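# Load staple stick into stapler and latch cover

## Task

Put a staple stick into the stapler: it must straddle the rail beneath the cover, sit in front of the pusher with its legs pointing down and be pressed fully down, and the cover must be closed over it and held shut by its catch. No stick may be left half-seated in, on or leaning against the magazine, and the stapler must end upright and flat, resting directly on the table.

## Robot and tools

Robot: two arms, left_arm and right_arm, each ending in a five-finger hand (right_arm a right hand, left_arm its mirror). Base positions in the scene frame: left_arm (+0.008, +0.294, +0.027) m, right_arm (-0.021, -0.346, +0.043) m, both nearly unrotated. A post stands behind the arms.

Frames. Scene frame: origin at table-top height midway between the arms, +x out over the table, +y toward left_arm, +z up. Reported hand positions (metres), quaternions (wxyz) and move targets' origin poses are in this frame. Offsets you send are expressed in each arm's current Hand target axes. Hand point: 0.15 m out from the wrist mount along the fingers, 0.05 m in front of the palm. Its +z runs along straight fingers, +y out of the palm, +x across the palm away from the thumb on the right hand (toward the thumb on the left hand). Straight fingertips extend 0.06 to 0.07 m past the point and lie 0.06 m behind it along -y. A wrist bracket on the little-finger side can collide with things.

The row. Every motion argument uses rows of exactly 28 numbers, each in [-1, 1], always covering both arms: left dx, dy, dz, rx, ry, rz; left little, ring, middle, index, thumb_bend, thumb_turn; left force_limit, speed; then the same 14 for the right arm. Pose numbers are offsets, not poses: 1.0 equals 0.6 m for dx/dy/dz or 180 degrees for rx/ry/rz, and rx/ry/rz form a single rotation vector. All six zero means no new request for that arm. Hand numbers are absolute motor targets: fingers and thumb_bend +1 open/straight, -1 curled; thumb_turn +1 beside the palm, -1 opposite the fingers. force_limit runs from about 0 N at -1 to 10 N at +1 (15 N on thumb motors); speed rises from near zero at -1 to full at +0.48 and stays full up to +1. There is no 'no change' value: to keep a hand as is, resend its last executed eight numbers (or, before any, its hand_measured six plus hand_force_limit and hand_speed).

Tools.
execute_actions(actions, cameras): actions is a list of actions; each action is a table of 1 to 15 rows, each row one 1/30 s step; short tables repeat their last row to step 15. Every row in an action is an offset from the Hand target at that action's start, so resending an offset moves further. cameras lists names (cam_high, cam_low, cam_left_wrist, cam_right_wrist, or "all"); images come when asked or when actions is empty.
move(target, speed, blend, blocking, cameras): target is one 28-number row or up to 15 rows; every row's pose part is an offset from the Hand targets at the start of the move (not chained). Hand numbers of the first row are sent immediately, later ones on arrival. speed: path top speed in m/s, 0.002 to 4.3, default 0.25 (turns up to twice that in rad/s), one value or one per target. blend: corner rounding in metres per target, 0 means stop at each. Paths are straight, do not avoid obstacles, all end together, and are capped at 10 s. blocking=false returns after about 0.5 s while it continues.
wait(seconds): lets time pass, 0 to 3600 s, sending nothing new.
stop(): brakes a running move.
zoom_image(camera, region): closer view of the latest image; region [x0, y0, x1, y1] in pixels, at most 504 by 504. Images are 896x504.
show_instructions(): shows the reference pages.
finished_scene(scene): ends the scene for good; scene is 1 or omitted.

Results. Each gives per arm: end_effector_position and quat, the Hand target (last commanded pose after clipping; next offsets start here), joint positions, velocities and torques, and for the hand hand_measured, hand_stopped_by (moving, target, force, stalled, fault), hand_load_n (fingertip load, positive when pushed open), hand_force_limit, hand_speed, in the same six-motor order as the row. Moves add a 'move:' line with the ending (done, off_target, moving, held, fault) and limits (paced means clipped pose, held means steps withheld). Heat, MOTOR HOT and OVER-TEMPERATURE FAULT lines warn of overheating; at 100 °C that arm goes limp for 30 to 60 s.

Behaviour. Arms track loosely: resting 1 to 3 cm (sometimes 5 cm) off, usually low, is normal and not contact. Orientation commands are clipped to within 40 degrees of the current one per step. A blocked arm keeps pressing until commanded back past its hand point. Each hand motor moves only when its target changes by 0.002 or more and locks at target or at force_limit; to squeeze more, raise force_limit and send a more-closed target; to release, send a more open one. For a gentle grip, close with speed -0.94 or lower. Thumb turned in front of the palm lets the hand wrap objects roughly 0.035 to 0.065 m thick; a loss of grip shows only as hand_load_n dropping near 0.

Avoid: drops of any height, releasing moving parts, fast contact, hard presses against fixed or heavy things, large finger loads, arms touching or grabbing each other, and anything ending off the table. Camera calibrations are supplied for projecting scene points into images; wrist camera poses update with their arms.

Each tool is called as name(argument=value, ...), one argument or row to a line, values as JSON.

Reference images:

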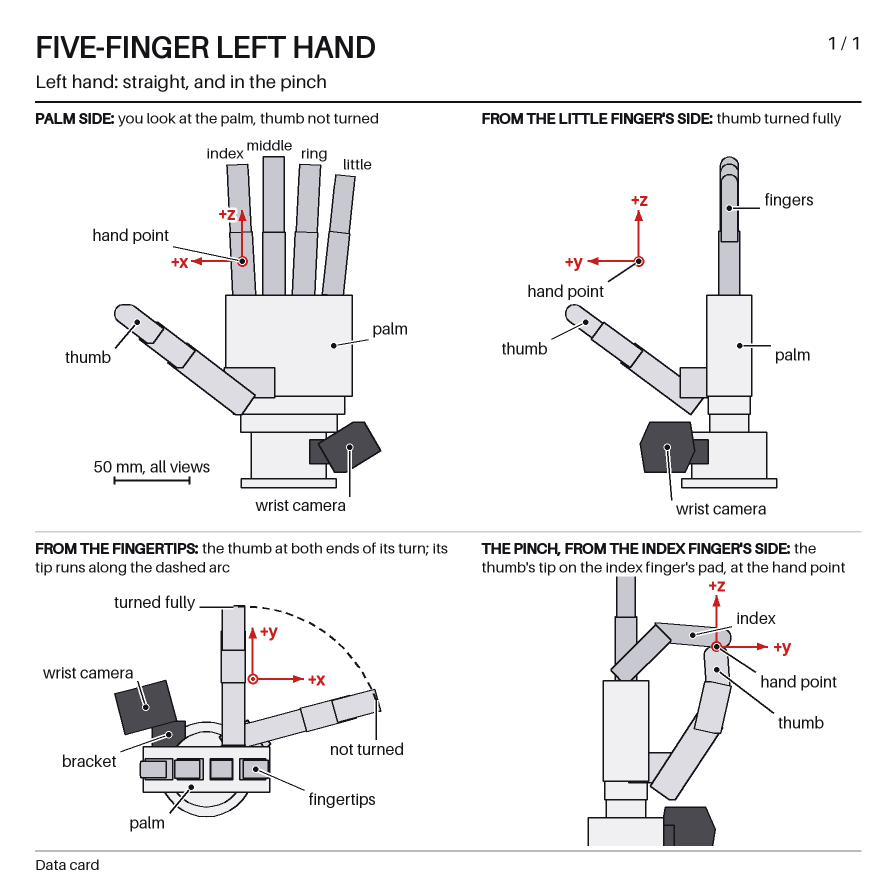

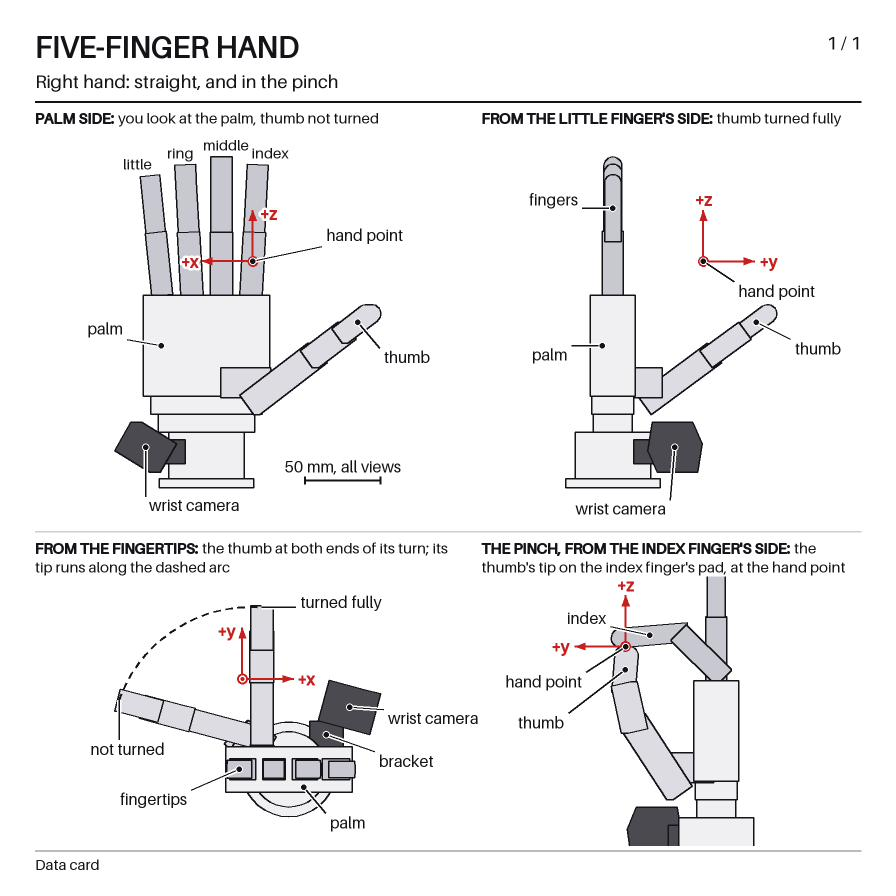

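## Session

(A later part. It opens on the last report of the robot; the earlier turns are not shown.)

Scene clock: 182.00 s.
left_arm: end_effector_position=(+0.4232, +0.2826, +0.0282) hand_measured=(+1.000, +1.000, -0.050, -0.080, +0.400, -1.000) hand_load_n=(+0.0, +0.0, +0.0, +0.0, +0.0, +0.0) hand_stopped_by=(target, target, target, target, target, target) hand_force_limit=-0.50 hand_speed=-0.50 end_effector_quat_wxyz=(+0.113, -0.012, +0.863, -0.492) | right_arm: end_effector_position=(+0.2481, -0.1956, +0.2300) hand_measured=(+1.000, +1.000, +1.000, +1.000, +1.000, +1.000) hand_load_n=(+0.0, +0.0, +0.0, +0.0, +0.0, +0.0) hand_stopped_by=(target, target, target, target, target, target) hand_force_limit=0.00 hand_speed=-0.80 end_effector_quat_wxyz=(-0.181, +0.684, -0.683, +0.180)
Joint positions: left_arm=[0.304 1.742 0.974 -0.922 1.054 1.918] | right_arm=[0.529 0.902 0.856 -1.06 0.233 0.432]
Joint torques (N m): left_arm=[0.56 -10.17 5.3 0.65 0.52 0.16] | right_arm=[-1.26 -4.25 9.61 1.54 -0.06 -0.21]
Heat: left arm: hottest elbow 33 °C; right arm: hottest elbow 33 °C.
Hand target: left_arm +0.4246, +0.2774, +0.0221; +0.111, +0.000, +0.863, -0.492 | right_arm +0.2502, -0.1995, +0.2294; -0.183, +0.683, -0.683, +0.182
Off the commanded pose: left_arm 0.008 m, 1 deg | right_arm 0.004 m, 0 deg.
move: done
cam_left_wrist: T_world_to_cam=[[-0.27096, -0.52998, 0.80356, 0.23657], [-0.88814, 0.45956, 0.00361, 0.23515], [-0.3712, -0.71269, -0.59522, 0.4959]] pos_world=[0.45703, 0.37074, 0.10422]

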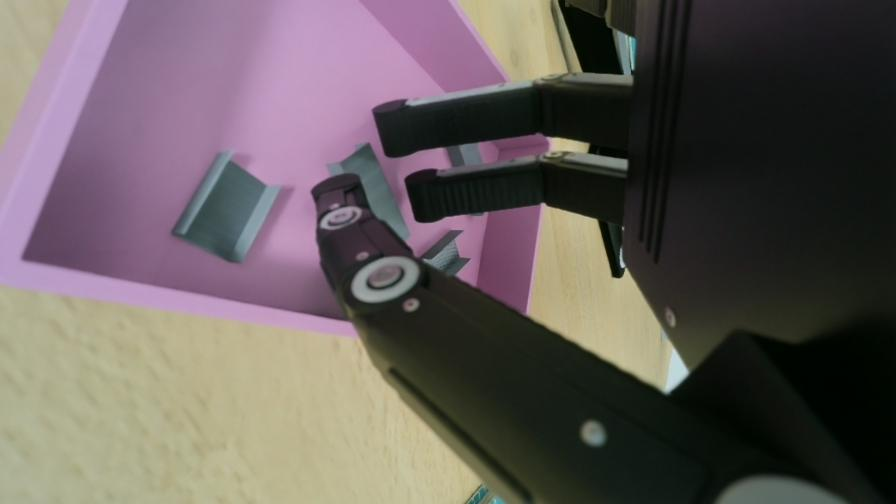

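move(
  target=[0.0117,0.006,0.0038,0,0,0,1,1,-0.05,-0.08,0.4,-1,-0.5,-0.5,0,0,0,0,0,0,1,1,1,1,1,1,0,-0.8],
  cameras=["cam_left_wrist"],
  speed=0.04,
)

zoom_image(
  camera="cam_left_wrist",
  region=[260, 80, 460, 280],
)

Scene clock: 183.00 s.
left_arm: end_effector_position=(+0.4188, +0.2811, +0.0239) hand_measured=(+1.000, +1.000, -0.050, -0.080, +0.400, -1.000) hand_load_n=(+0.0, +0.0, -0.5, +0.0, +0.0, +0.0) hand_stopped_by=(target, target, target, target, target, target) hand_force_limit=-0.50 hand_speed=-0.50 end_effector_quat_wxyz=(+0.113, -0.011, +0.863, -0.493) | right_arm: end_effector_position=(+0.2481, -0.1956, +0.2300) hand_measured=(+1.000, +1.000, +1.000, +1.000, +1.000, +1.000) hand_load_n=(+0.0, +0.0, +0.0, +0.0, +0.0, +0.0) hand_stopped_by=(target, target, target, target, target, target) hand_force_limit=0.00 hand_speed=-0.80 end_effector_quat_wxyz=(-0.181, +0.684, -0.683, +0.180)
Joint positions: left_arm=[0.304 1.742 0.957 -0.908 1.056 1.922] | right_arm=[0.529 0.902 0.856 -1.06 0.233 0.432]
Joint torques (N m): left_arm=[0.85 -10.05 4.86 0.75 0.46 0.19] | right_arm=[-1.2 -4.07 9.68 1.51 -0.05 -0.18]
Heat: left arm: hottest elbow 33 °C; right arm: hottest elbow 33 °C.
Hand target: left_arm +0.4184, +0.2766, +0.0165; +0.111, -0.001, +0.863, -0.492 | right_arm +0.2502, -0.1995, +0.2294; -0.183, +0.683, -0.683, +0.182
Off the commanded pose: left_arm 0.009 m, 1 deg | right_arm 0.004 m, 0 deg.
move: done
cam_left_wrist: T_world_to_cam=[[-0.27342, -0.52861, 0.80363, 0.23867], [-0.88717, 0.46143, 0.00168, 0.23106], [-0.37171, -0.7125, -0.59513, 0.49066]] pos_world=[0.45263, 0.36914, 0.09982]

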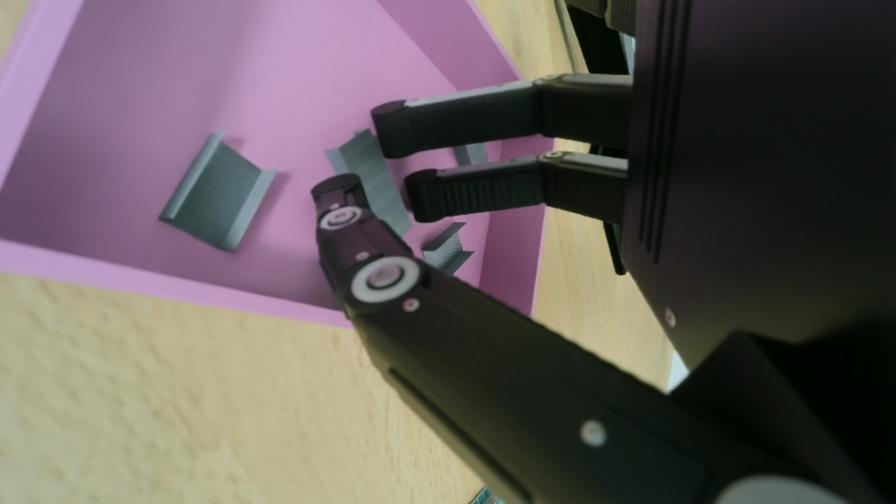

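Scaled by 2.520.

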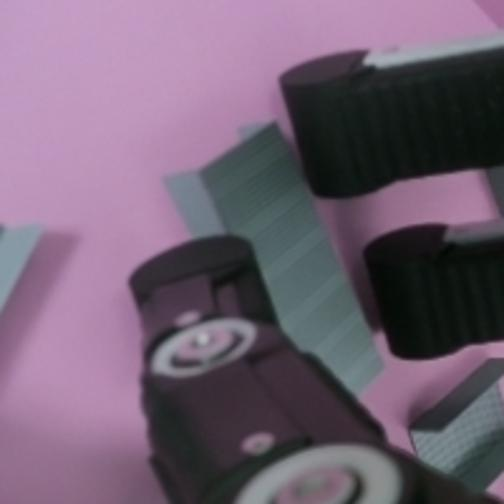

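move(
  target=[-0.0013,-0.0057,-0.0033,0,0,0,1,1,-0.15,-0.19,0.4,-1,-0.6,-0.94,0,0,0,0,0,0,1,1,1,1,1,1,0,-0.8],
  cameras=["cam_left_wrist"],
  speed=0.03,
)

zoom_image(
  camera="cam_left_wrist",
  region=[260, 80, 460, 280],
)

Scene clock: 184.17 s.
left_arm: end_effector_position=(+0.4187, +0.2812, +0.0238) hand_measured=(+1.000, +1.000, -0.150, -0.190, +0.400, -1.000) hand_load_n=(+0.0, +0.0, +0.0, +0.0, +0.0, +0.0) hand_stopped_by=(target, target, target, target, target, target) hand_force_limit=-0.60 hand_speed=-0.94 end_effector_quat_wxyz=(+0.113, -0.011, +0.863, -0.492) | right_arm: end_effector_position=(+0.2481, -0.1956, +0.2300) hand_measured=(+1.000, +1.000, +1.000, +1.000, +1.000, +1.000) hand_load_n=(+0.0, +0.0, +0.0, +0.0, +0.0, +0.0) hand_stopped_by=(target, target, target, target, target, target) hand_force_limit=0.00 hand_speed=-0.80 end_effector_quat_wxyz=(-0.181, +0.684, -0.683, +0.180)
Joint positions: left_arm=[0.304 1.742 0.957 -0.908 1.055 1.922] | right_arm=[0.529 0.902 0.856 -1.06 0.233 0.432]
Joint torques (N m): left_arm=[0.56 -10.81 5.01 0.27 0.5 0.19] | right_arm=[-1.2 -4.13 9.61 1.46 -0.05 -0.19]
Heat: left arm: hottest elbow 33 °C; right arm: hottest elbow 33 °C.
Hand target: left_arm +0.4185, +0.2766, +0.0205; +0.111, -0.001, +0.863, -0.492 | right_arm +0.2502, -0.1995, +0.2294; -0.183, +0.683, -0.683, +0.182
Off the commanded pose: left_arm 0.006 m, 1 deg | right_arm 0.004 m, 0 deg.
move: done
cam_left_wrist: T_world_to_cam=[[-0.27331, -0.52917, 0.80329, 0.23891], [-0.88714, 0.4615, 0.00218, 0.23092], [-0.37188, -0.71203, -0.59558, 0.49068]] pos_world=[0.45263, 0.36923, 0.09982]

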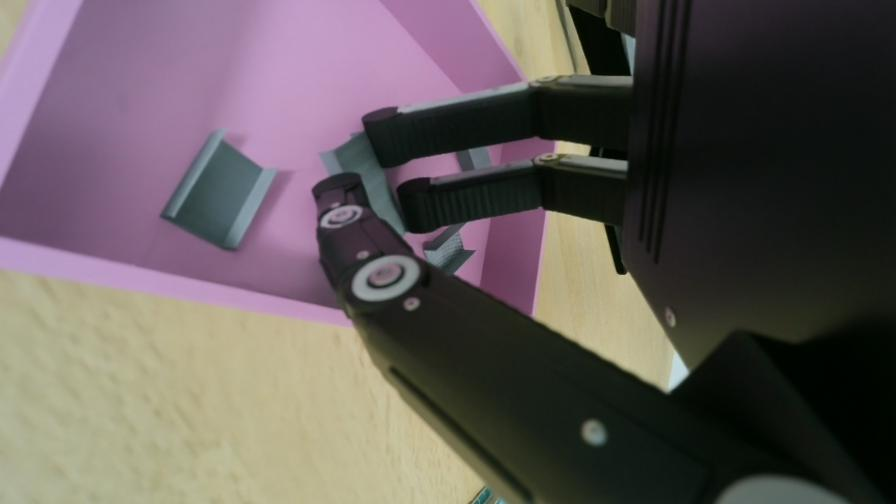

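Scaled by 2.520.

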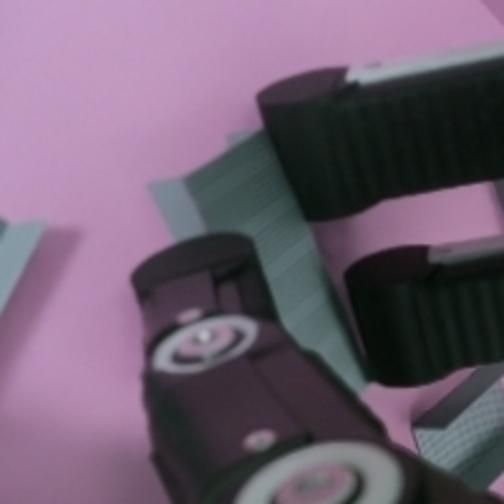

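move(
  target=[0.0013,0.0057,0.0033,0,0,0,1,1,-0.15,-0.19,0.4,-1,-0.6,-0.94,0,0,0,0,0,0,1,1,1,1,1,1,0,-0.8],
  cameras=[],
  speed=0.03,
)

Scene clock: 184.90 s.
left_arm: end_effector_position=(+0.4181, +0.2810, +0.0231) hand_measured=(+1.000, +1.000, -0.150, -0.190, +0.400, -1.000) hand_load_n=(+0.0, +0.0, +0.0, +0.0, +0.0, +0.0) hand_stopped_by=(target, target, target, target, target, target) hand_force_limit=-0.60 hand_speed=-0.94 end_effector_quat_wxyz=(+0.113, -0.011, +0.863, -0.492) | right_arm: end_effector_position=(+0.2481, -0.1956, +0.2300) hand_measured=(+1.000, +1.000, +1.000, +1.000, +1.000, +1.000) hand_load_n=(+0.0, +0.0, +0.0, +0.0, +0.0, +0.0) hand_stopped_by=(target, target, target, target, target, target) hand_force_limit=0.00 hand_speed=-0.80 end_effector_quat_wxyz=(-0.181, +0.684, -0.683, +0.180)
Joint positions: left_arm=[0.304 1.742 0.955 -0.905 1.055 1.923] | right_arm=[0.529 0.902 0.856 -1.06 0.233 0.432]
Joint torques (N m): left_arm=[0.73 -10.05 5.07 0.65 0.5 0.17] | right_arm=[-1.26 -4.19 9.63 1.51 -0.03 -0.19]
Heat: left arm: hottest elbow 33 °C; right arm: hottest elbow 33 °C.
Hand target: left_arm +0.4185, +0.2766, +0.0165; +0.111, +0.000, +0.863, -0.492 | right_arm +0.2502, -0.1995, +0.2294; -0.183, +0.683, -0.683, +0.182
Off the commanded pose: left_arm 0.008 m, 1 deg | right_arm 0.004 m, 0 deg.
move: done

Now close gently.

move(
  target=[0,0,0,0,0,0,1,1,-0.30,-0.34,0.4,-1,-0.5,-0.96,0,0,0,0,0,0,1,1,1,1,1,1,0,-0.8],
  cameras=["cam_left_wrist"],
  speed=0.03,
)

zoom_image(
  camera="cam_left_wrist",
  region=[260, 80, 460, 280],
)

Scene clock: 185.80 s.
left_arm: end_effector_position=(+0.4182, +0.2808, +0.0232) hand_measured=(+1.000, +1.000, -0.188, -0.234, +0.400, -1.000) hand_load_n=(+0.0, +0.0, +2.5, +2.5, +4.0, +0.0) hand_stopped_by=(target, target, force, force, target, target) hand_force_limit=-0.50 hand_speed=-0.96 end_effector_quat_wxyz=(+0.113, -0.011, +0.863, -0.493) | right_arm: end_effector_position=(+0.2481, -0.1956, +0.2300) hand_measured=(+1.000, +1.000, +1.000, +1.000, +1.000, +1.000) hand_load_n=(+0.0, +0.0, +0.0, +0.0, +0.0, +0.0) hand_stopped_by=(target, target, target, target, target, target) hand_force_limit=0.00 hand_speed=-0.80 end_effector_quat_wxyz=(-0.181, +0.684, -0.683, +0.180)
Joint positions: left_arm=[0.304 1.742 0.955 -0.905 1.056 1.923] | right_arm=[0.529 0.902 0.856 -1.06 0.233 0.432]
Joint torques (N m): left_arm=[0.5 -9.99 5.04 0.58 0.45 0.16] | right_arm=[-1.26 -4.31 9.65 1.5 -0.05 -0.17]
Heat: left arm: hottest elbow 33 °C; right arm: hottest elbow 33 °C.
Hand target: left_arm +0.4185, +0.2766, +0.0165; +0.111, +0.000, +0.863, -0.492 | right_arm +0.2502, -0.1995, +0.2294; -0.183, +0.683, -0.683, +0.182
Off the commanded pose: left_arm 0.008 m, 1 deg | right_arm 0.004 m, 0 deg.
move: done
cam_left_wrist: T_world_to_cam=[[-0.27414, -0.52843, 0.8035, 0.23915], [-0.88712, 0.46153, 0.00086, 0.23064], [-0.37129, -0.71257, -0.59531, 0.48979]] pos_world=[0.45203, 0.36894, 0.09922]

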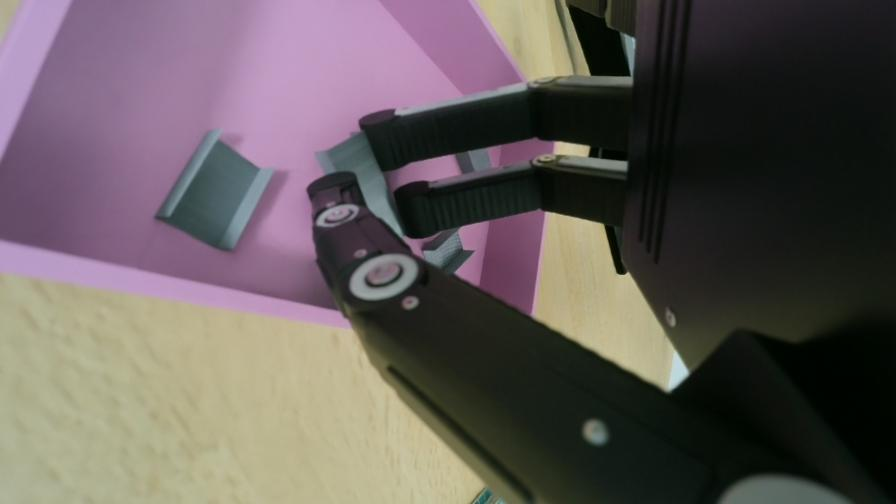

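Scaled by 2.520.

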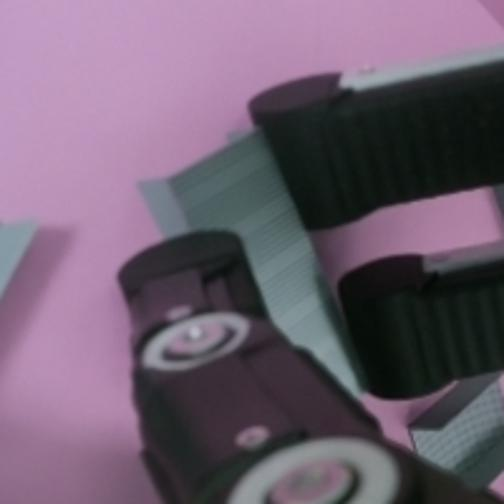

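move(
  target=[-0.0096,-0.0425,-0.0245,0,0,0,1,1,-0.30,-0.34,0.4,-1,-0.5,-0.96,0,0,0,0,0,0,1,1,1,1,1,1,0,-0.8],
  cameras=["cam_left_wrist"],
  speed=0.03,
)

zoom_image(
  camera="cam_left_wrist",
  region=[260, 80, 460, 280],
)

Scene clock: 187.50 s.
left_arm: end_effector_position=(+0.4075, +0.2777, +0.0345) hand_measured=(+1.000, +1.000, -0.188, -0.236, +0.400, -1.000) hand_load_n=(+0.0, +0.0, +0.0, +0.0, +0.0, +0.0) hand_stopped_by=(target, target, force, force, target, target) hand_force_limit=-0.50 hand_speed=-0.96 end_effector_quat_wxyz=(+0.097, -0.020, +0.862, -0.497) | right_arm: end_effector_position=(+0.2481, -0.1956, +0.2300) hand_measured=(+1.000, +1.000, +1.000, +1.000, +1.000, +1.000) hand_load_n=(+0.0, +0.0, +0.0, +0.0, +0.0, +0.0) hand_stopped_by=(target, target, target, target, target, target) hand_force_limit=0.00 hand_speed=-0.80 end_effector_quat_wxyz=(-0.181, +0.684, -0.683, +0.180)
Joint positions: left_arm=[0.304 1.717 0.955 -0.969 1.054 1.923] | right_arm=[0.529 0.902 0.856 -1.06 0.233 0.432]
Joint torques (N m): left_arm=[0.62 -12.57 6.76 -0.12 0.5 0.16] | right_arm=[-1.38 -4.25 9.61 1.48 -0.05 -0.19]
Heat: left arm: hottest elbow 33 °C; right arm: hottest elbow 33 °C.
Hand target: left_arm +0.4186, +0.2766, +0.0465; +0.111, +0.000, +0.863, -0.492 | right_arm +0.2502, -0.1995, +0.2294; -0.183, +0.683, -0.683, +0.182
Off the commanded pose: left_arm 0.016 m, 3 deg | right_arm 0.004 m, 0 deg.
move: off_target (left_arm)
cam_left_wrist: T_world_to_cam=[[-0.24416, -0.52003, 0.81851, 0.21045], [-0.88638, 0.46205, 0.02916, 0.22117], [-0.39335, -0.71839, -0.57375, 0.50018]] pos_world=[0.44417, 0.36657, 0.10828]

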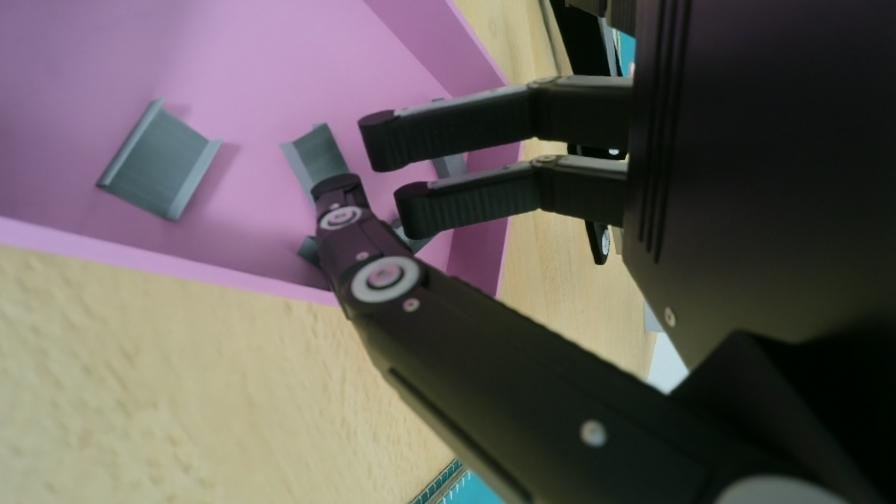

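Scaled by 2.520.

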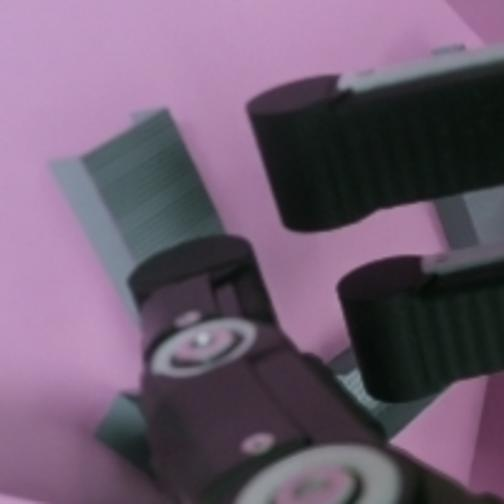

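move(
  target=[0,-0.0142,-0.0082,0,0,0,1,1,-0.05,-0.08,0.4,1,-0.5,-0.5,0,0,0,0,0,0,1,1,1,1,1,1,0,-0.8],
  cameras=["cam_left_wrist"],
  speed=0.05,
)

zoom_image(
  camera="cam_left_wrist",
  region=[240, 80, 440, 280],
)

Scene clock: 190.63 s.
left_arm: end_effector_position=(+0.4046, +0.2768, +0.0439) hand_measured=(+1.000, +1.000, -0.050, -0.080, +0.400, +1.000) hand_load_n=(+0.0, +0.0, +0.0, +0.0, +0.0, -0.5) hand_stopped_by=(target, target, target, target, target, target) hand_force_limit=-0.50 hand_speed=-0.50 end_effector_quat_wxyz=(+0.096, -0.021, +0.862, -0.497) | right_arm: end_effector_position=(+0.2481, -0.1956, +0.2300) hand_measured=(+1.000, +1.000, +1.000, +1.000, +1.000, +1.000) hand_load_n=(+0.0, +0.0, +0.0, +0.0, +0.0, +0.0) hand_stopped_by=(target, target, target, target, target, target) hand_force_limit=0.00 hand_speed=-0.80 end_effector_quat_wxyz=(-0.181, +0.684, -0.683, +0.180)
Joint positions: left_arm=[0.304 1.693 0.955 -0.995 1.054 1.924] | right_arm=[0.529 0.902 0.856 -1.06 0.233 0.432]
Joint torques (N m): left_arm=[0.62 -12.34 7.05 -0.14 0.53 0.15] | right_arm=[-1.14 -4.31 9.69 1.46 -0.03 -0.21]
Heat: left arm: hottest elbow 33 °C; right arm: hottest elbow 33 °C.
Hand target: left_arm +0.4168, +0.2764, +0.0562; +0.111, +0.000, +0.863, -0.492 | right_arm +0.2502, -0.1995, +0.2294; -0.183, +0.683, -0.683, +0.182
Off the commanded pose: left_arm 0.017 m, 3 deg | right_arm 0.004 m, 0 deg.
move: off_target (left_arm)
cam_left_wrist: T_world_to_cam=[[-0.24313, -0.51969, 0.81903, 0.20108], [-0.88604, 0.46261, 0.03051, 0.21842], [-0.39474, -0.71827, -0.57294, 0.50429]] pos_world=[0.44148, 0.36567, 0.11757]

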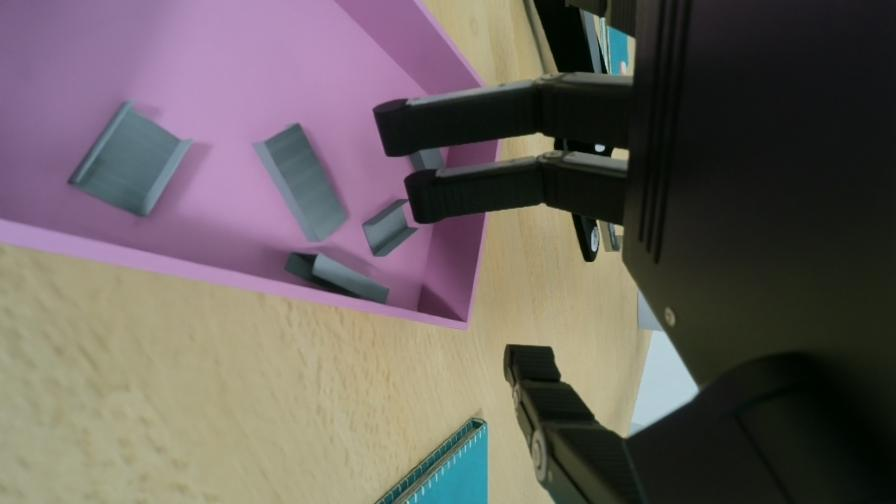

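Scaled by 2.520.

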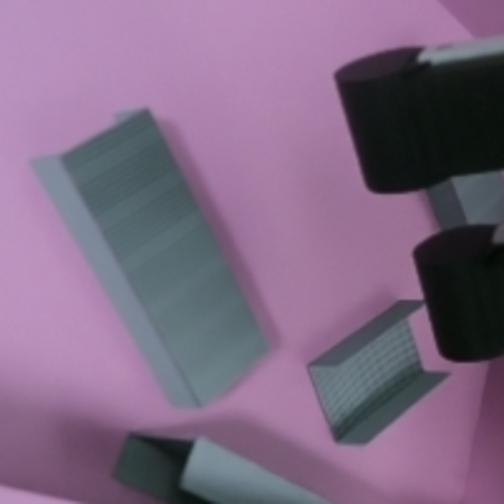

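move(
  target=[-0.01,0.0145,-0.0075,-0.0002,-0.0055,0.0096,1,1,-0.05,-0.08,0.4,-1,-0.5,-0.5,0,0,0,0,0,0,1,1,1,1,1,1,0,-0.8],
  cameras=["cam_left_wrist"],
  speed=0.06,
)

zoom_image(
  camera="cam_left_wrist",
  region=[260, 80, 460, 280],
)

Scene clock: 194.40 s.
left_arm: end_effector_position=(+0.4074, +0.2776, +0.0437) hand_measured=(+1.000, +1.000, -0.050, -0.080, +0.400, -1.000) hand_load_n=(+0.0, +0.0, +0.0, +0.0, +0.0, +0.0) hand_stopped_by=(target, target, target, target, target, target) hand_force_limit=-0.50 hand_speed=-0.50 end_effector_quat_wxyz=(+0.106, -0.004, +0.862, -0.496) | right_arm: end_effector_position=(+0.2481, -0.1956, +0.2300) hand_measured=(+1.000, +1.000, +1.000, +1.000, +1.000, +1.000) hand_load_n=(+0.0, +0.0, +0.0, +0.0, +0.0, +0.0) hand_stopped_by=(target, target, target, target, target, target) hand_force_limit=0.00 hand_speed=-0.80 end_effector_quat_wxyz=(-0.181, +0.684, -0.683, +0.180)
Joint positions: left_arm=[0.304 1.693 0.956 -0.995 1.056 1.962] | right_arm=[0.529 0.902 0.856 -1.06 0.233 0.432]
Joint torques (N m): left_arm=[2.49 -11.22 7.5 0.21 0.59 0.18] | right_arm=[-1.26 -4.19 9.66 1.47 -0.05 -0.2]
Heat: left arm: hottest elbow 33 °C; right arm: hottest elbow 33 °C.
Hand target: left_arm +0.4226, +0.2853, +0.0521; +0.126, +0.008, +0.863, -0.490 | right_arm +0.2502, -0.1995, +0.2294; -0.183, +0.683, -0.683, +0.182
Off the commanded pose: left_arm 0.019 m, 3 deg | right_arm 0.004 m, 0 deg.
move: off_target (left_arm)
cam_left_wrist: T_world_to_cam=[[-0.2797, -0.51974, 0.80724, 0.21778], [-0.87806, 0.47853, 0.00387, 0.21396], [-0.3883, -0.70773, -0.59021, 0.50104]] pos_world=[0.44334, 0.3654, 0.11909]

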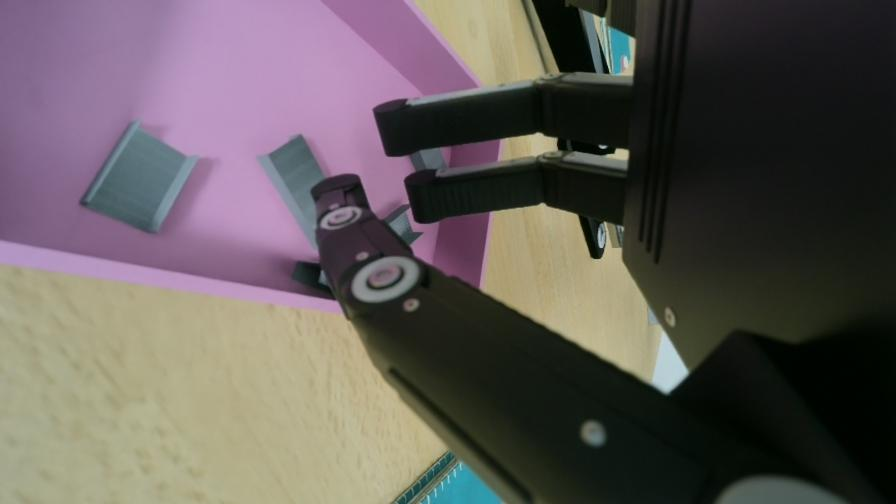

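Scaled by 2.520.

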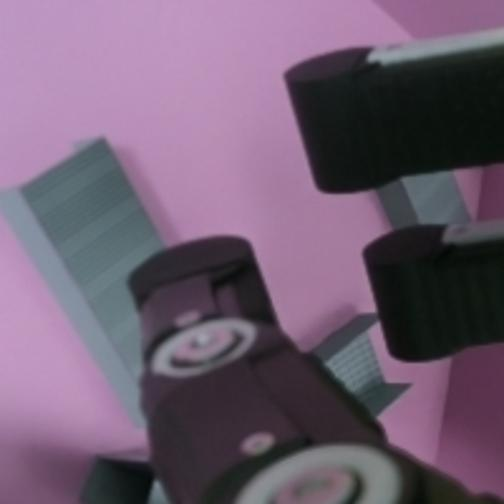

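move(
  target=[-0.003,0.0207,-0.0007,0,0,0,1,1,-0.05,-0.08,0.4,-1,-0.5,-0.5,0,0,0,0,0,0,1,1,1,1,1,1,0,-0.8],
  cameras=["cam_left_wrist"],
  speed=0.06,
)

zoom_image(
  camera="cam_left_wrist",
  region=[260, 80, 460, 280],
)

Scene clock: 195.47 s.
left_arm: end_effector_position=(+0.4129, +0.2817, +0.0409) hand_measured=(+1.000, +1.000, -0.050, -0.080, +0.400, -1.000) hand_load_n=(+0.0, +0.0, +0.0, +0.0, +0.0, +0.0) hand_stopped_by=(target, target, target, target, target, target) hand_force_limit=-0.50 hand_speed=-0.50 end_effector_quat_wxyz=(+0.113, +0.004, +0.862, -0.494) | right_arm: end_effector_position=(+0.2481, -0.1956, +0.2300) hand_measured=(+1.000, +1.000, +1.000, +1.000, +1.000, +1.000) hand_load_n=(+0.0, +0.0, +0.0, +0.0, +0.0, +0.0) hand_stopped_by=(target, target, target, target, target, target) hand_force_limit=0.00 hand_speed=-0.80 end_effector_quat_wxyz=(-0.181, +0.684, -0.683, +0.180)
Joint positions: left_arm=[0.31 1.708 0.967 -0.995 1.055 1.988] | right_arm=[0.529 0.902 0.856 -1.06 0.233 0.432]
Joint torques (N m): left_arm=[2.55 -9.82 7.51 0.08 0.54 0.2] | right_arm=[-1.26 -4.37 9.63 1.46 -0.03 -0.21]
Heat: left arm: hottest elbow 33 °C; right arm: hottest elbow 33 °C.
Hand target: left_arm +0.4260, +0.2924, +0.0422; +0.126, +0.008, +0.863, -0.490 | right_arm +0.2502, -0.1995, +0.2294; -0.183, +0.683, -0.683, +0.182
Off the commanded pose: left_arm 0.017 m, 2 deg | right_arm 0.004 m, 0 deg.
move: off_target (left_arm)
cam_left_wrist: T_world_to_cam=[[-0.29861, -0.52129, 0.79943, 0.23227], [-0.87475, 0.48446, -0.01084, 0.21432], [-0.38164, -0.70253, -0.60067, 0.50064]] pos_world=[0.44789, 0.36897, 0.11736]

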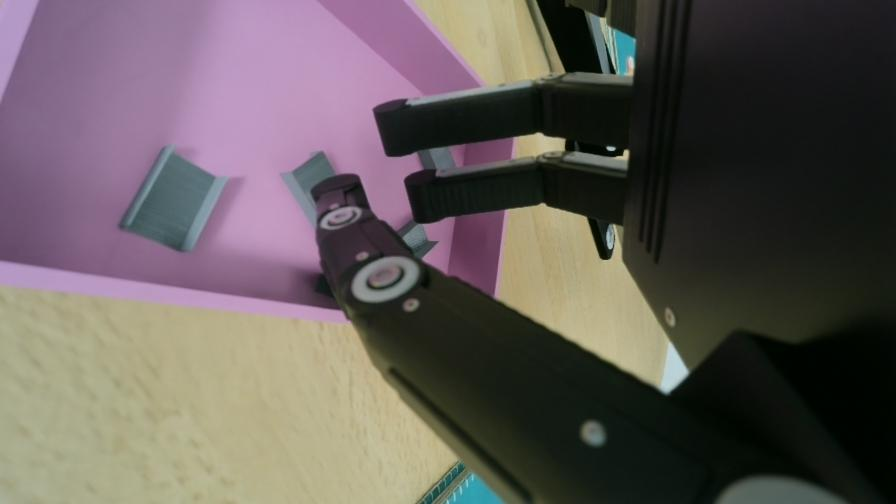

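Scaled by 2.520.

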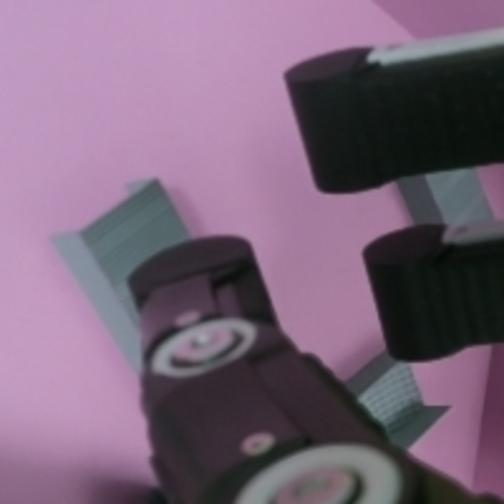

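move(
  target=[0.0193,0.0182,0.0017,0,0,0,1,1,-0.05,-0.08,0.4,-1,-0.5,-0.5,0,0,0,0,0,0,1,1,1,1,1,1,0,-0.8],
  cameras=["cam_left_wrist"],
  speed=0.06,
)

zoom_image(
  camera="cam_left_wrist",
  region=[260, 80, 460, 280],
)

Scene clock: 196.70 s.
left_arm: end_effector_position=(+0.4141, +0.2892, +0.0357) hand_measured=(+1.000, +1.000, -0.050, -0.080, +0.400, -1.000) hand_load_n=(+0.0, +0.0, +0.0, +0.0, +0.0, +0.0) hand_stopped_by=(target, target, target, target, target, target) hand_force_limit=-0.50 hand_speed=-0.50 end_effector_quat_wxyz=(+0.120, +0.008, +0.862, -0.492) | right_arm: end_effector_position=(+0.2481, -0.1956, +0.2300) hand_measured=(+1.000, +1.000, +1.000, +1.000, +1.000, +1.000) hand_load_n=(+0.0, +0.0, +0.0, +0.0, +0.0, +0.0) hand_stopped_by=(target, target, target, target, target, target) hand_force_limit=0.00 hand_speed=-0.80 end_effector_quat_wxyz=(-0.181, +0.684, -0.683, +0.180)
Joint positions: left_arm=[0.327 1.72 0.967 -0.992 1.053 2.018] | right_arm=[0.529 0.902 0.856 -1.06 0.233 0.432]
Joint torques (N m): left_arm=[2.61 -9.76 5.42 0.46 0.53 0.18] | right_arm=[-1.08 -4.48 9.68 1.48 -0.04 -0.19]
Heat: left arm: hottest elbow 33 °C; right arm: hottest elbow 33 °C.
Hand target: left_arm +0.4165, +0.2958, +0.0299; +0.126, +0.008, +0.862, -0.490 | right_arm +0.2502, -0.1995, +0.2294; -0.183, +0.683, -0.683, +0.182
Off the commanded pose: left_arm 0.009 m, 1 deg | right_arm 0.004 m, 0 deg.
move: done
cam_left_wrist: T_world_to_cam=[[-0.31156, -0.52574, 0.79154, 0.24753], [-0.87491, 0.48373, -0.02309, 0.21248], [-0.37075, -0.69972, -0.61069, 0.4982]] pos_world=[0.44772, 0.37595, 0.11322]

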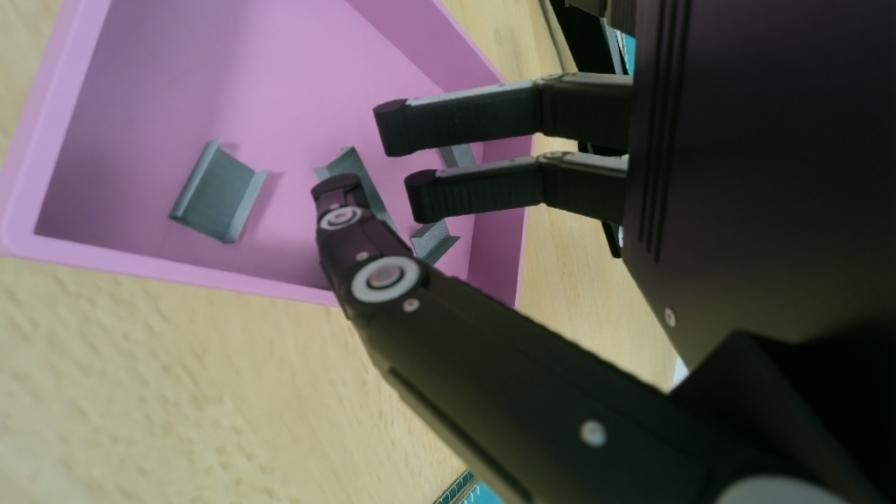

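Scaled by 2.520.

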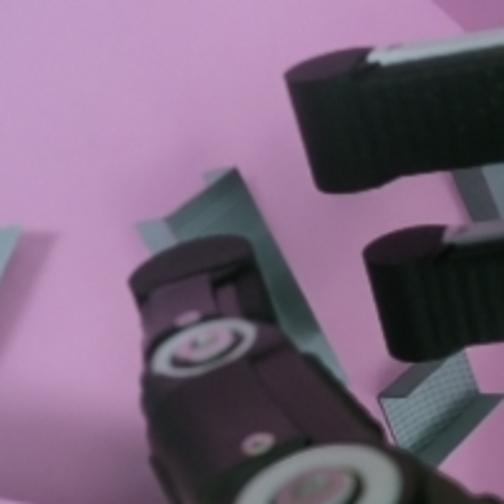

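move(
  target=[0.0145,-0.0001,0.0217,0,0,0,1,1,-0.05,-0.08,0.4,-1,-0.5,-0.5,0,0,0,0,0,0,1,1,1,1,1,1,0,-0.8],
  cameras=["cam_left_wrist"],
  speed=0.06,
)

zoom_image(
  camera="cam_left_wrist",
  region=[260, 80, 460, 280],
)

Scene clock: 198.13 s.
left_arm: end_effector_position=(+0.4113, +0.2878, +0.0245) hand_measured=(+1.000, +1.000, -0.050, -0.080, +0.400, -1.000) hand_load_n=(+0.0, +0.5, +0.0, +0.0, +0.0, +0.0) hand_stopped_by=(target, target, target, target, target, target) hand_force_limit=-0.50 hand_speed=-0.50 end_effector_quat_wxyz=(+0.132, +0.012, +0.863, -0.488) | right_arm: end_effector_position=(+0.2481, -0.1956, +0.2300) hand_measured=(+1.000, +1.000, +1.000, +1.000, +1.000, +1.000) hand_load_n=(+0.0, +0.0, +0.0, +0.0, -0.5, +0.0) hand_stopped_by=(target, target, target, target, target, target) hand_force_limit=0.00 hand_speed=-0.80 end_effector_quat_wxyz=(-0.181, +0.684, -0.683, +0.180)
Joint positions: left_arm=[0.327 1.72 0.93 -0.921 1.055 2.01] | right_arm=[0.529 0.902 0.856 -1.06 0.233 0.432]
Joint torques (N m): left_arm=[0.97 -10.34 5.01 0.43 0.59 -0.2] | right_arm=[-1.2 -4.31 9.62 1.5 -0.04 -0.2]
Heat: left arm: hottest elbow 33 °C; right arm: hottest elbow 33 °C.
Hand target: left_arm +0.4107, +0.2838, +0.0216; +0.126, +0.008, +0.862, -0.490 | right_arm +0.2502, -0.1995, +0.2294; -0.183, +0.683, -0.683, +0.182
Off the commanded pose: left_arm 0.005 m, 1 deg | right_arm 0.004 m, 0 deg.
move: done
cam_left_wrist: T_world_to_cam=[[-0.32884, -0.53262, 0.77986, 0.26423], [-0.87633, 0.47989, -0.04177, 0.2126], [-0.352, -0.69715, -0.62456, 0.48128]] pos_world=[0.44261, 0.37424, 0.10341]

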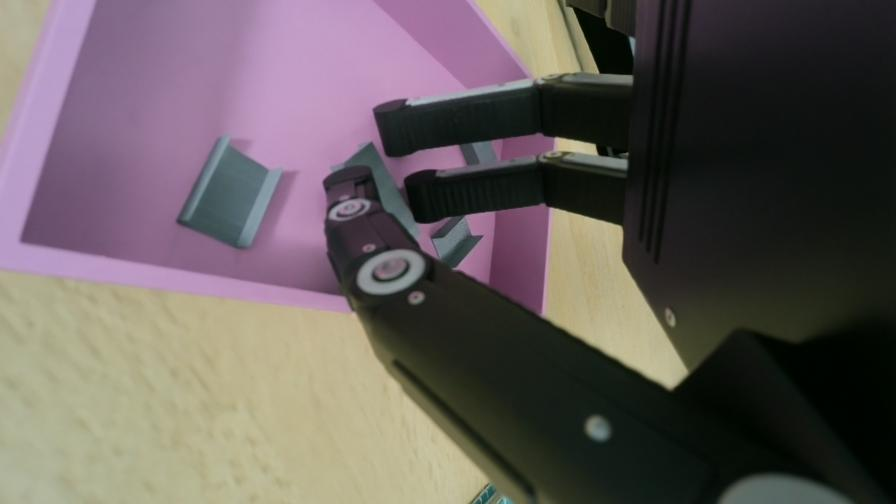

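Scaled by 2.520.

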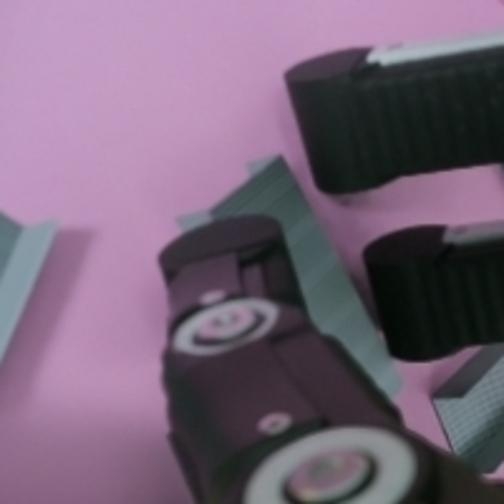

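move(
  target=[-0.0012,-0.0145,0.0187,0,0,0,1,1,-0.05,-0.08,0.4,-1,-0.5,-0.5,0,0,0,0,0,0,1,1,1,1,1,1,0,-0.8],
  cameras=["cam_left_wrist"],
  speed=0.04,
)

zoom_image(
  camera="cam_left_wrist",
  region=[260, 80, 460, 280],
)

Scene clock: 200.73 s.
left_arm: end_effector_position=(+0.4143, +0.2776, +0.0226) hand_measured=(+1.000, +1.000, -0.050, -0.080, +0.400, -1.000) hand_load_n=(+0.0, +0.0, -2.0, +0.0, +0.0, +0.0) hand_stopped_by=(target, target, target, target, target, target) hand_force_limit=-0.50 hand_speed=-0.50 end_effector_quat_wxyz=(+0.130, +0.005, +0.861, -0.491) | right_arm: end_effector_position=(+0.2481, -0.1956, +0.2300) hand_measured=(+1.000, +1.000, +1.000, +1.000, +1.000, +1.000) hand_load_n=(+0.0, +0.0, +0.0, +0.0, +0.0, +0.0) hand_stopped_by=(target, target, target, target, target, target) hand_force_limit=0.00 hand_speed=-0.80 end_effector_quat_wxyz=(-0.181, +0.684, -0.683, +0.180)
Joint positions: left_arm=[0.303 1.718 0.917 -0.862 1.064 1.941] | right_arm=[0.529 0.902 0.856 -1.06 0.233 0.432]
Joint torques (N m): left_arm=[0.21 -11.75 4.59 0.69 0.41 -0.16] | right_arm=[-1.14 -4.19 9.65 1.48 -0.03 -0.18]
Heat: left arm: hottest elbow 33 °C; right arm: hottest elbow 33 °C.
Hand target: left_arm +0.4127, +0.2699, +0.0238; +0.126, +0.008, +0.863, -0.490 | right_arm +0.2502, -0.1995, +0.2294; -0.183, +0.683, -0.683, +0.182
Off the commanded pose: left_arm 0.008 m, 1 deg | right_arm 0.004 m, 0 deg.
move: done
cam_left_wrist: T_world_to_cam=[[-0.31558, -0.52955, 0.78739, 0.25478], [-0.88172, 0.47031, -0.03709, 0.22487], [-0.35068, -0.70597, -0.61533, 0.47571]] pos_world=[0.4455, 0.36499, 0.10045]

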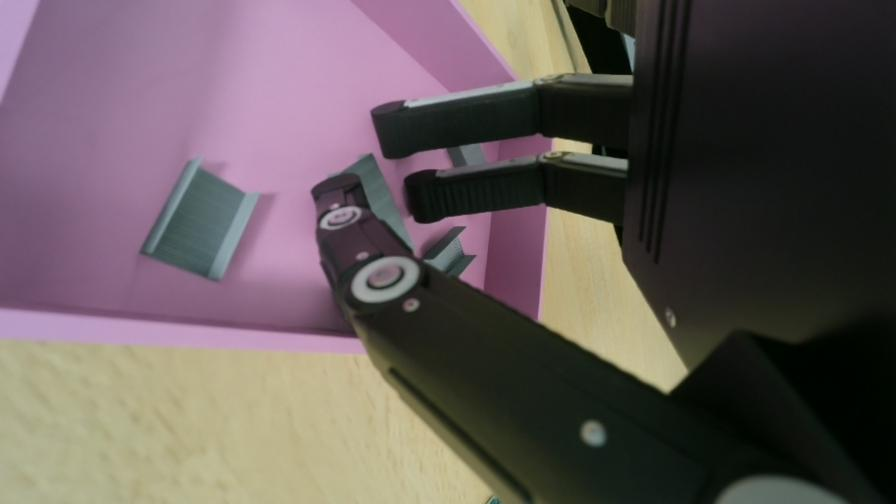

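Scaled by 2.520.

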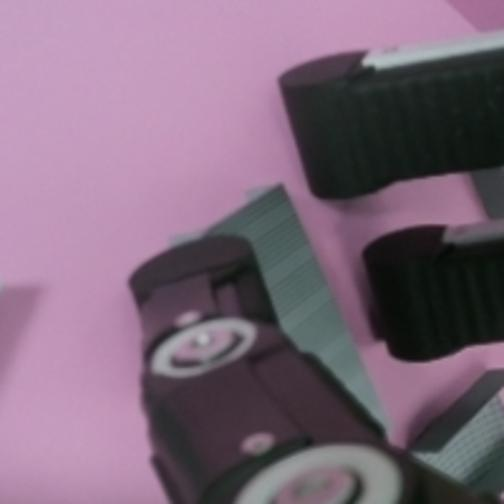

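move(
  target=[0,0,0,0,0,0,1,1,-0.16,-0.20,0.4,-1,-0.7,-0.94,0,0,0,0,0,0,1,1,1,1,1,1,0,-0.8],
  cameras=["cam_left_wrist"],
  speed=0.04,
)

zoom_image(
  camera="cam_left_wrist",
  region=[260, 80, 460, 280],
)

Scene clock: 202.43 s.
left_arm: end_effector_position=(+0.4129, +0.2748, +0.0216) hand_measured=(+1.000, +1.000, -0.160, -0.200, +0.400, -1.000) hand_load_n=(+0.0, +0.0, +0.5, +0.5, +0.0, +0.0) hand_stopped_by=(target, target, target, target, target, target) hand_force_limit=-0.70 hand_speed=-0.94 end_effector_quat_wxyz=(+0.129, +0.007, +0.861, -0.492) | right_arm: end_effector_position=(+0.2481, -0.1956, +0.2300) hand_measured=(+1.000, +1.000, +1.000, +1.000, +1.000, +1.000) hand_load_n=(+0.0, +0.0, +0.0, +0.0, +0.0, +0.0) hand_stopped_by=(target, target, target, target, target, target) hand_force_limit=0.00 hand_speed=-0.80 end_effector_quat_wxyz=(-0.181, +0.684, -0.683, +0.180)
Joint positions: left_arm=[0.297 1.718 0.913 -0.859 1.065 1.94] | right_arm=[0.529 0.902 0.856 -1.06 0.233 0.432]
Joint torques (N m): left_arm=[0.67 -11.63 4.86 0.61 0.37 -0.18] | right_arm=[-1.14 -4.13 9.69 1.54 -0.05 -0.18]
Heat: left arm: hottest elbow 33 °C; right arm: hottest elbow 33 °C.
Hand target: left_arm +0.4127, +0.2699, +0.0238; +0.126, +0.008, +0.863, -0.490 | right_arm +0.2502, -0.1995, +0.2294; -0.183, +0.683, -0.683, +0.182
Off the commanded pose: left_arm 0.005 m, 0 deg | right_arm 0.004 m, 0 deg.
move: done
cam_left_wrist: T_world_to_cam=[[-0.31747, -0.52708, 0.78829, 0.25369], [-0.87928, 0.4749, -0.03658, 0.22263], [-0.35507, -0.70474, -0.61422, 0.47407]] pos_world=[0.44462, 0.36208, 0.09934]

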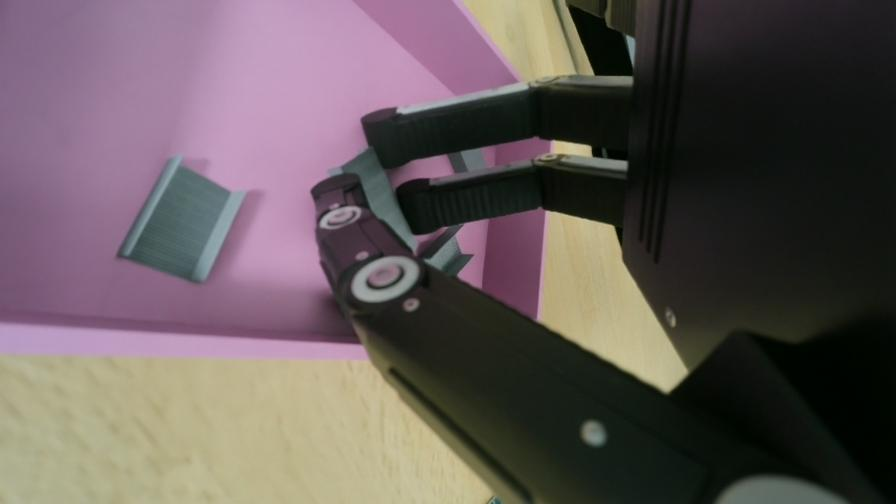

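Scaled by 2.520.

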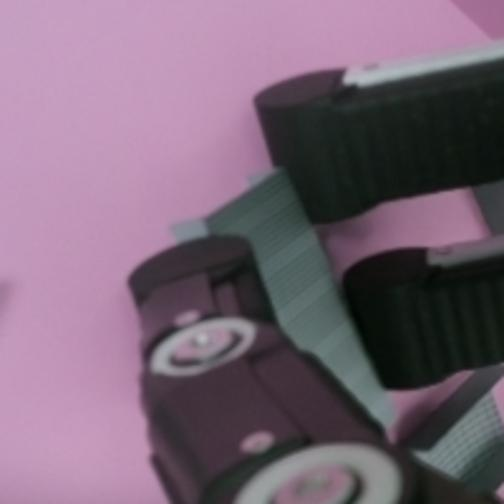

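move(
  target=[0,0,0,0,0,0,1,1,-0.34,-0.38,0.4,-1,-0.2,-0.96,0,0,0,0,0,0,1,1,1,1,1,1,0,-0.8],
  cameras=["cam_left_wrist"],
  speed=0.04,
)

zoom_image(
  camera="cam_left_wrist",
  region=[260, 80, 460, 280],
)

Scene clock: 203.23 s.
left_arm: end_effector_position=(+0.4129, +0.2745, +0.0218) hand_measured=(+1.000, +1.000, -0.192, -0.236, +0.402, -1.000) hand_load_n=(-0.5, -0.5, +4.0, +4.0, +6.0, +0.0) hand_stopped_by=(target, target, force, force, target, target) hand_force_limit=-0.20 hand_speed=-0.96 end_effector_quat_wxyz=(+0.128, +0.006, +0.861, -0.493) | right_arm: end_effector_position=(+0.2481, -0.1956, +0.2300) hand_measured=(+1.000, +1.000, +1.000, +1.000, +1.000, +1.000) hand_load_n=(+0.0, +0.0, +0.0, +0.0, +0.0, +0.0) hand_stopped_by=(target, target, target, target, target, target) hand_force_limit=0.00 hand_speed=-0.80 end_effector_quat_wxyz=(-0.181, +0.684, -0.683, +0.180)
Joint positions: left_arm=[0.297 1.718 0.913 -0.859 1.066 1.938] | right_arm=[0.529 0.902 0.856 -1.06 0.233 0.432]
Joint torques (N m): left_arm=[0.44 -11.81 4.89 0.55 0.35 -0.15] | right_arm=[-1.03 -4.19 9.63 1.54 -0.03 -0.19]
Heat: left arm: hottest elbow 33 °C; right arm: hottest elbow 33 °C.
Hand target: left_arm +0.4127, +0.2698, +0.0238; +0.126, +0.008, +0.862, -0.490 | right_arm +0.2502, -0.1995, +0.2294; -0.183, +0.683, -0.683, +0.182
Off the commanded pose: left_arm 0.005 m, 1 deg | right_arm 0.004 m, 0 deg.
move: done
cam_left_wrist: T_world_to_cam=[[-0.31589, -0.52616, 0.78954, 0.25249], [-0.87981, 0.47396, -0.03616, 0.22321], [-0.35518, -0.70606, -0.61264, 0.47437]] pos_world=[0.44462, 0.36199, 0.09933]

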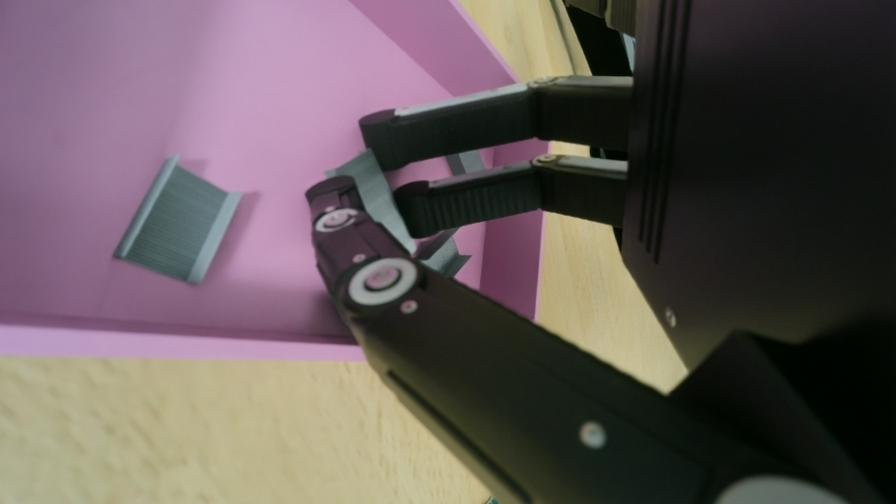

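Scaled by 2.520.

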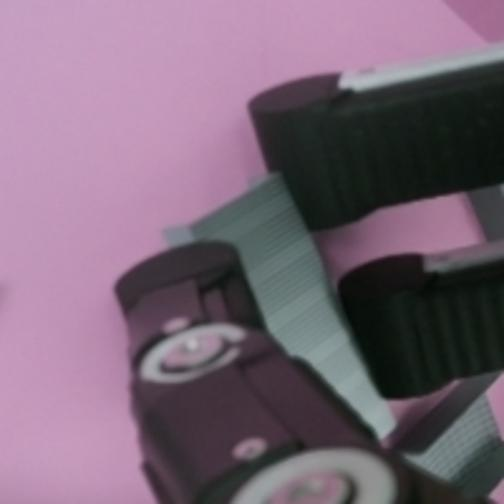

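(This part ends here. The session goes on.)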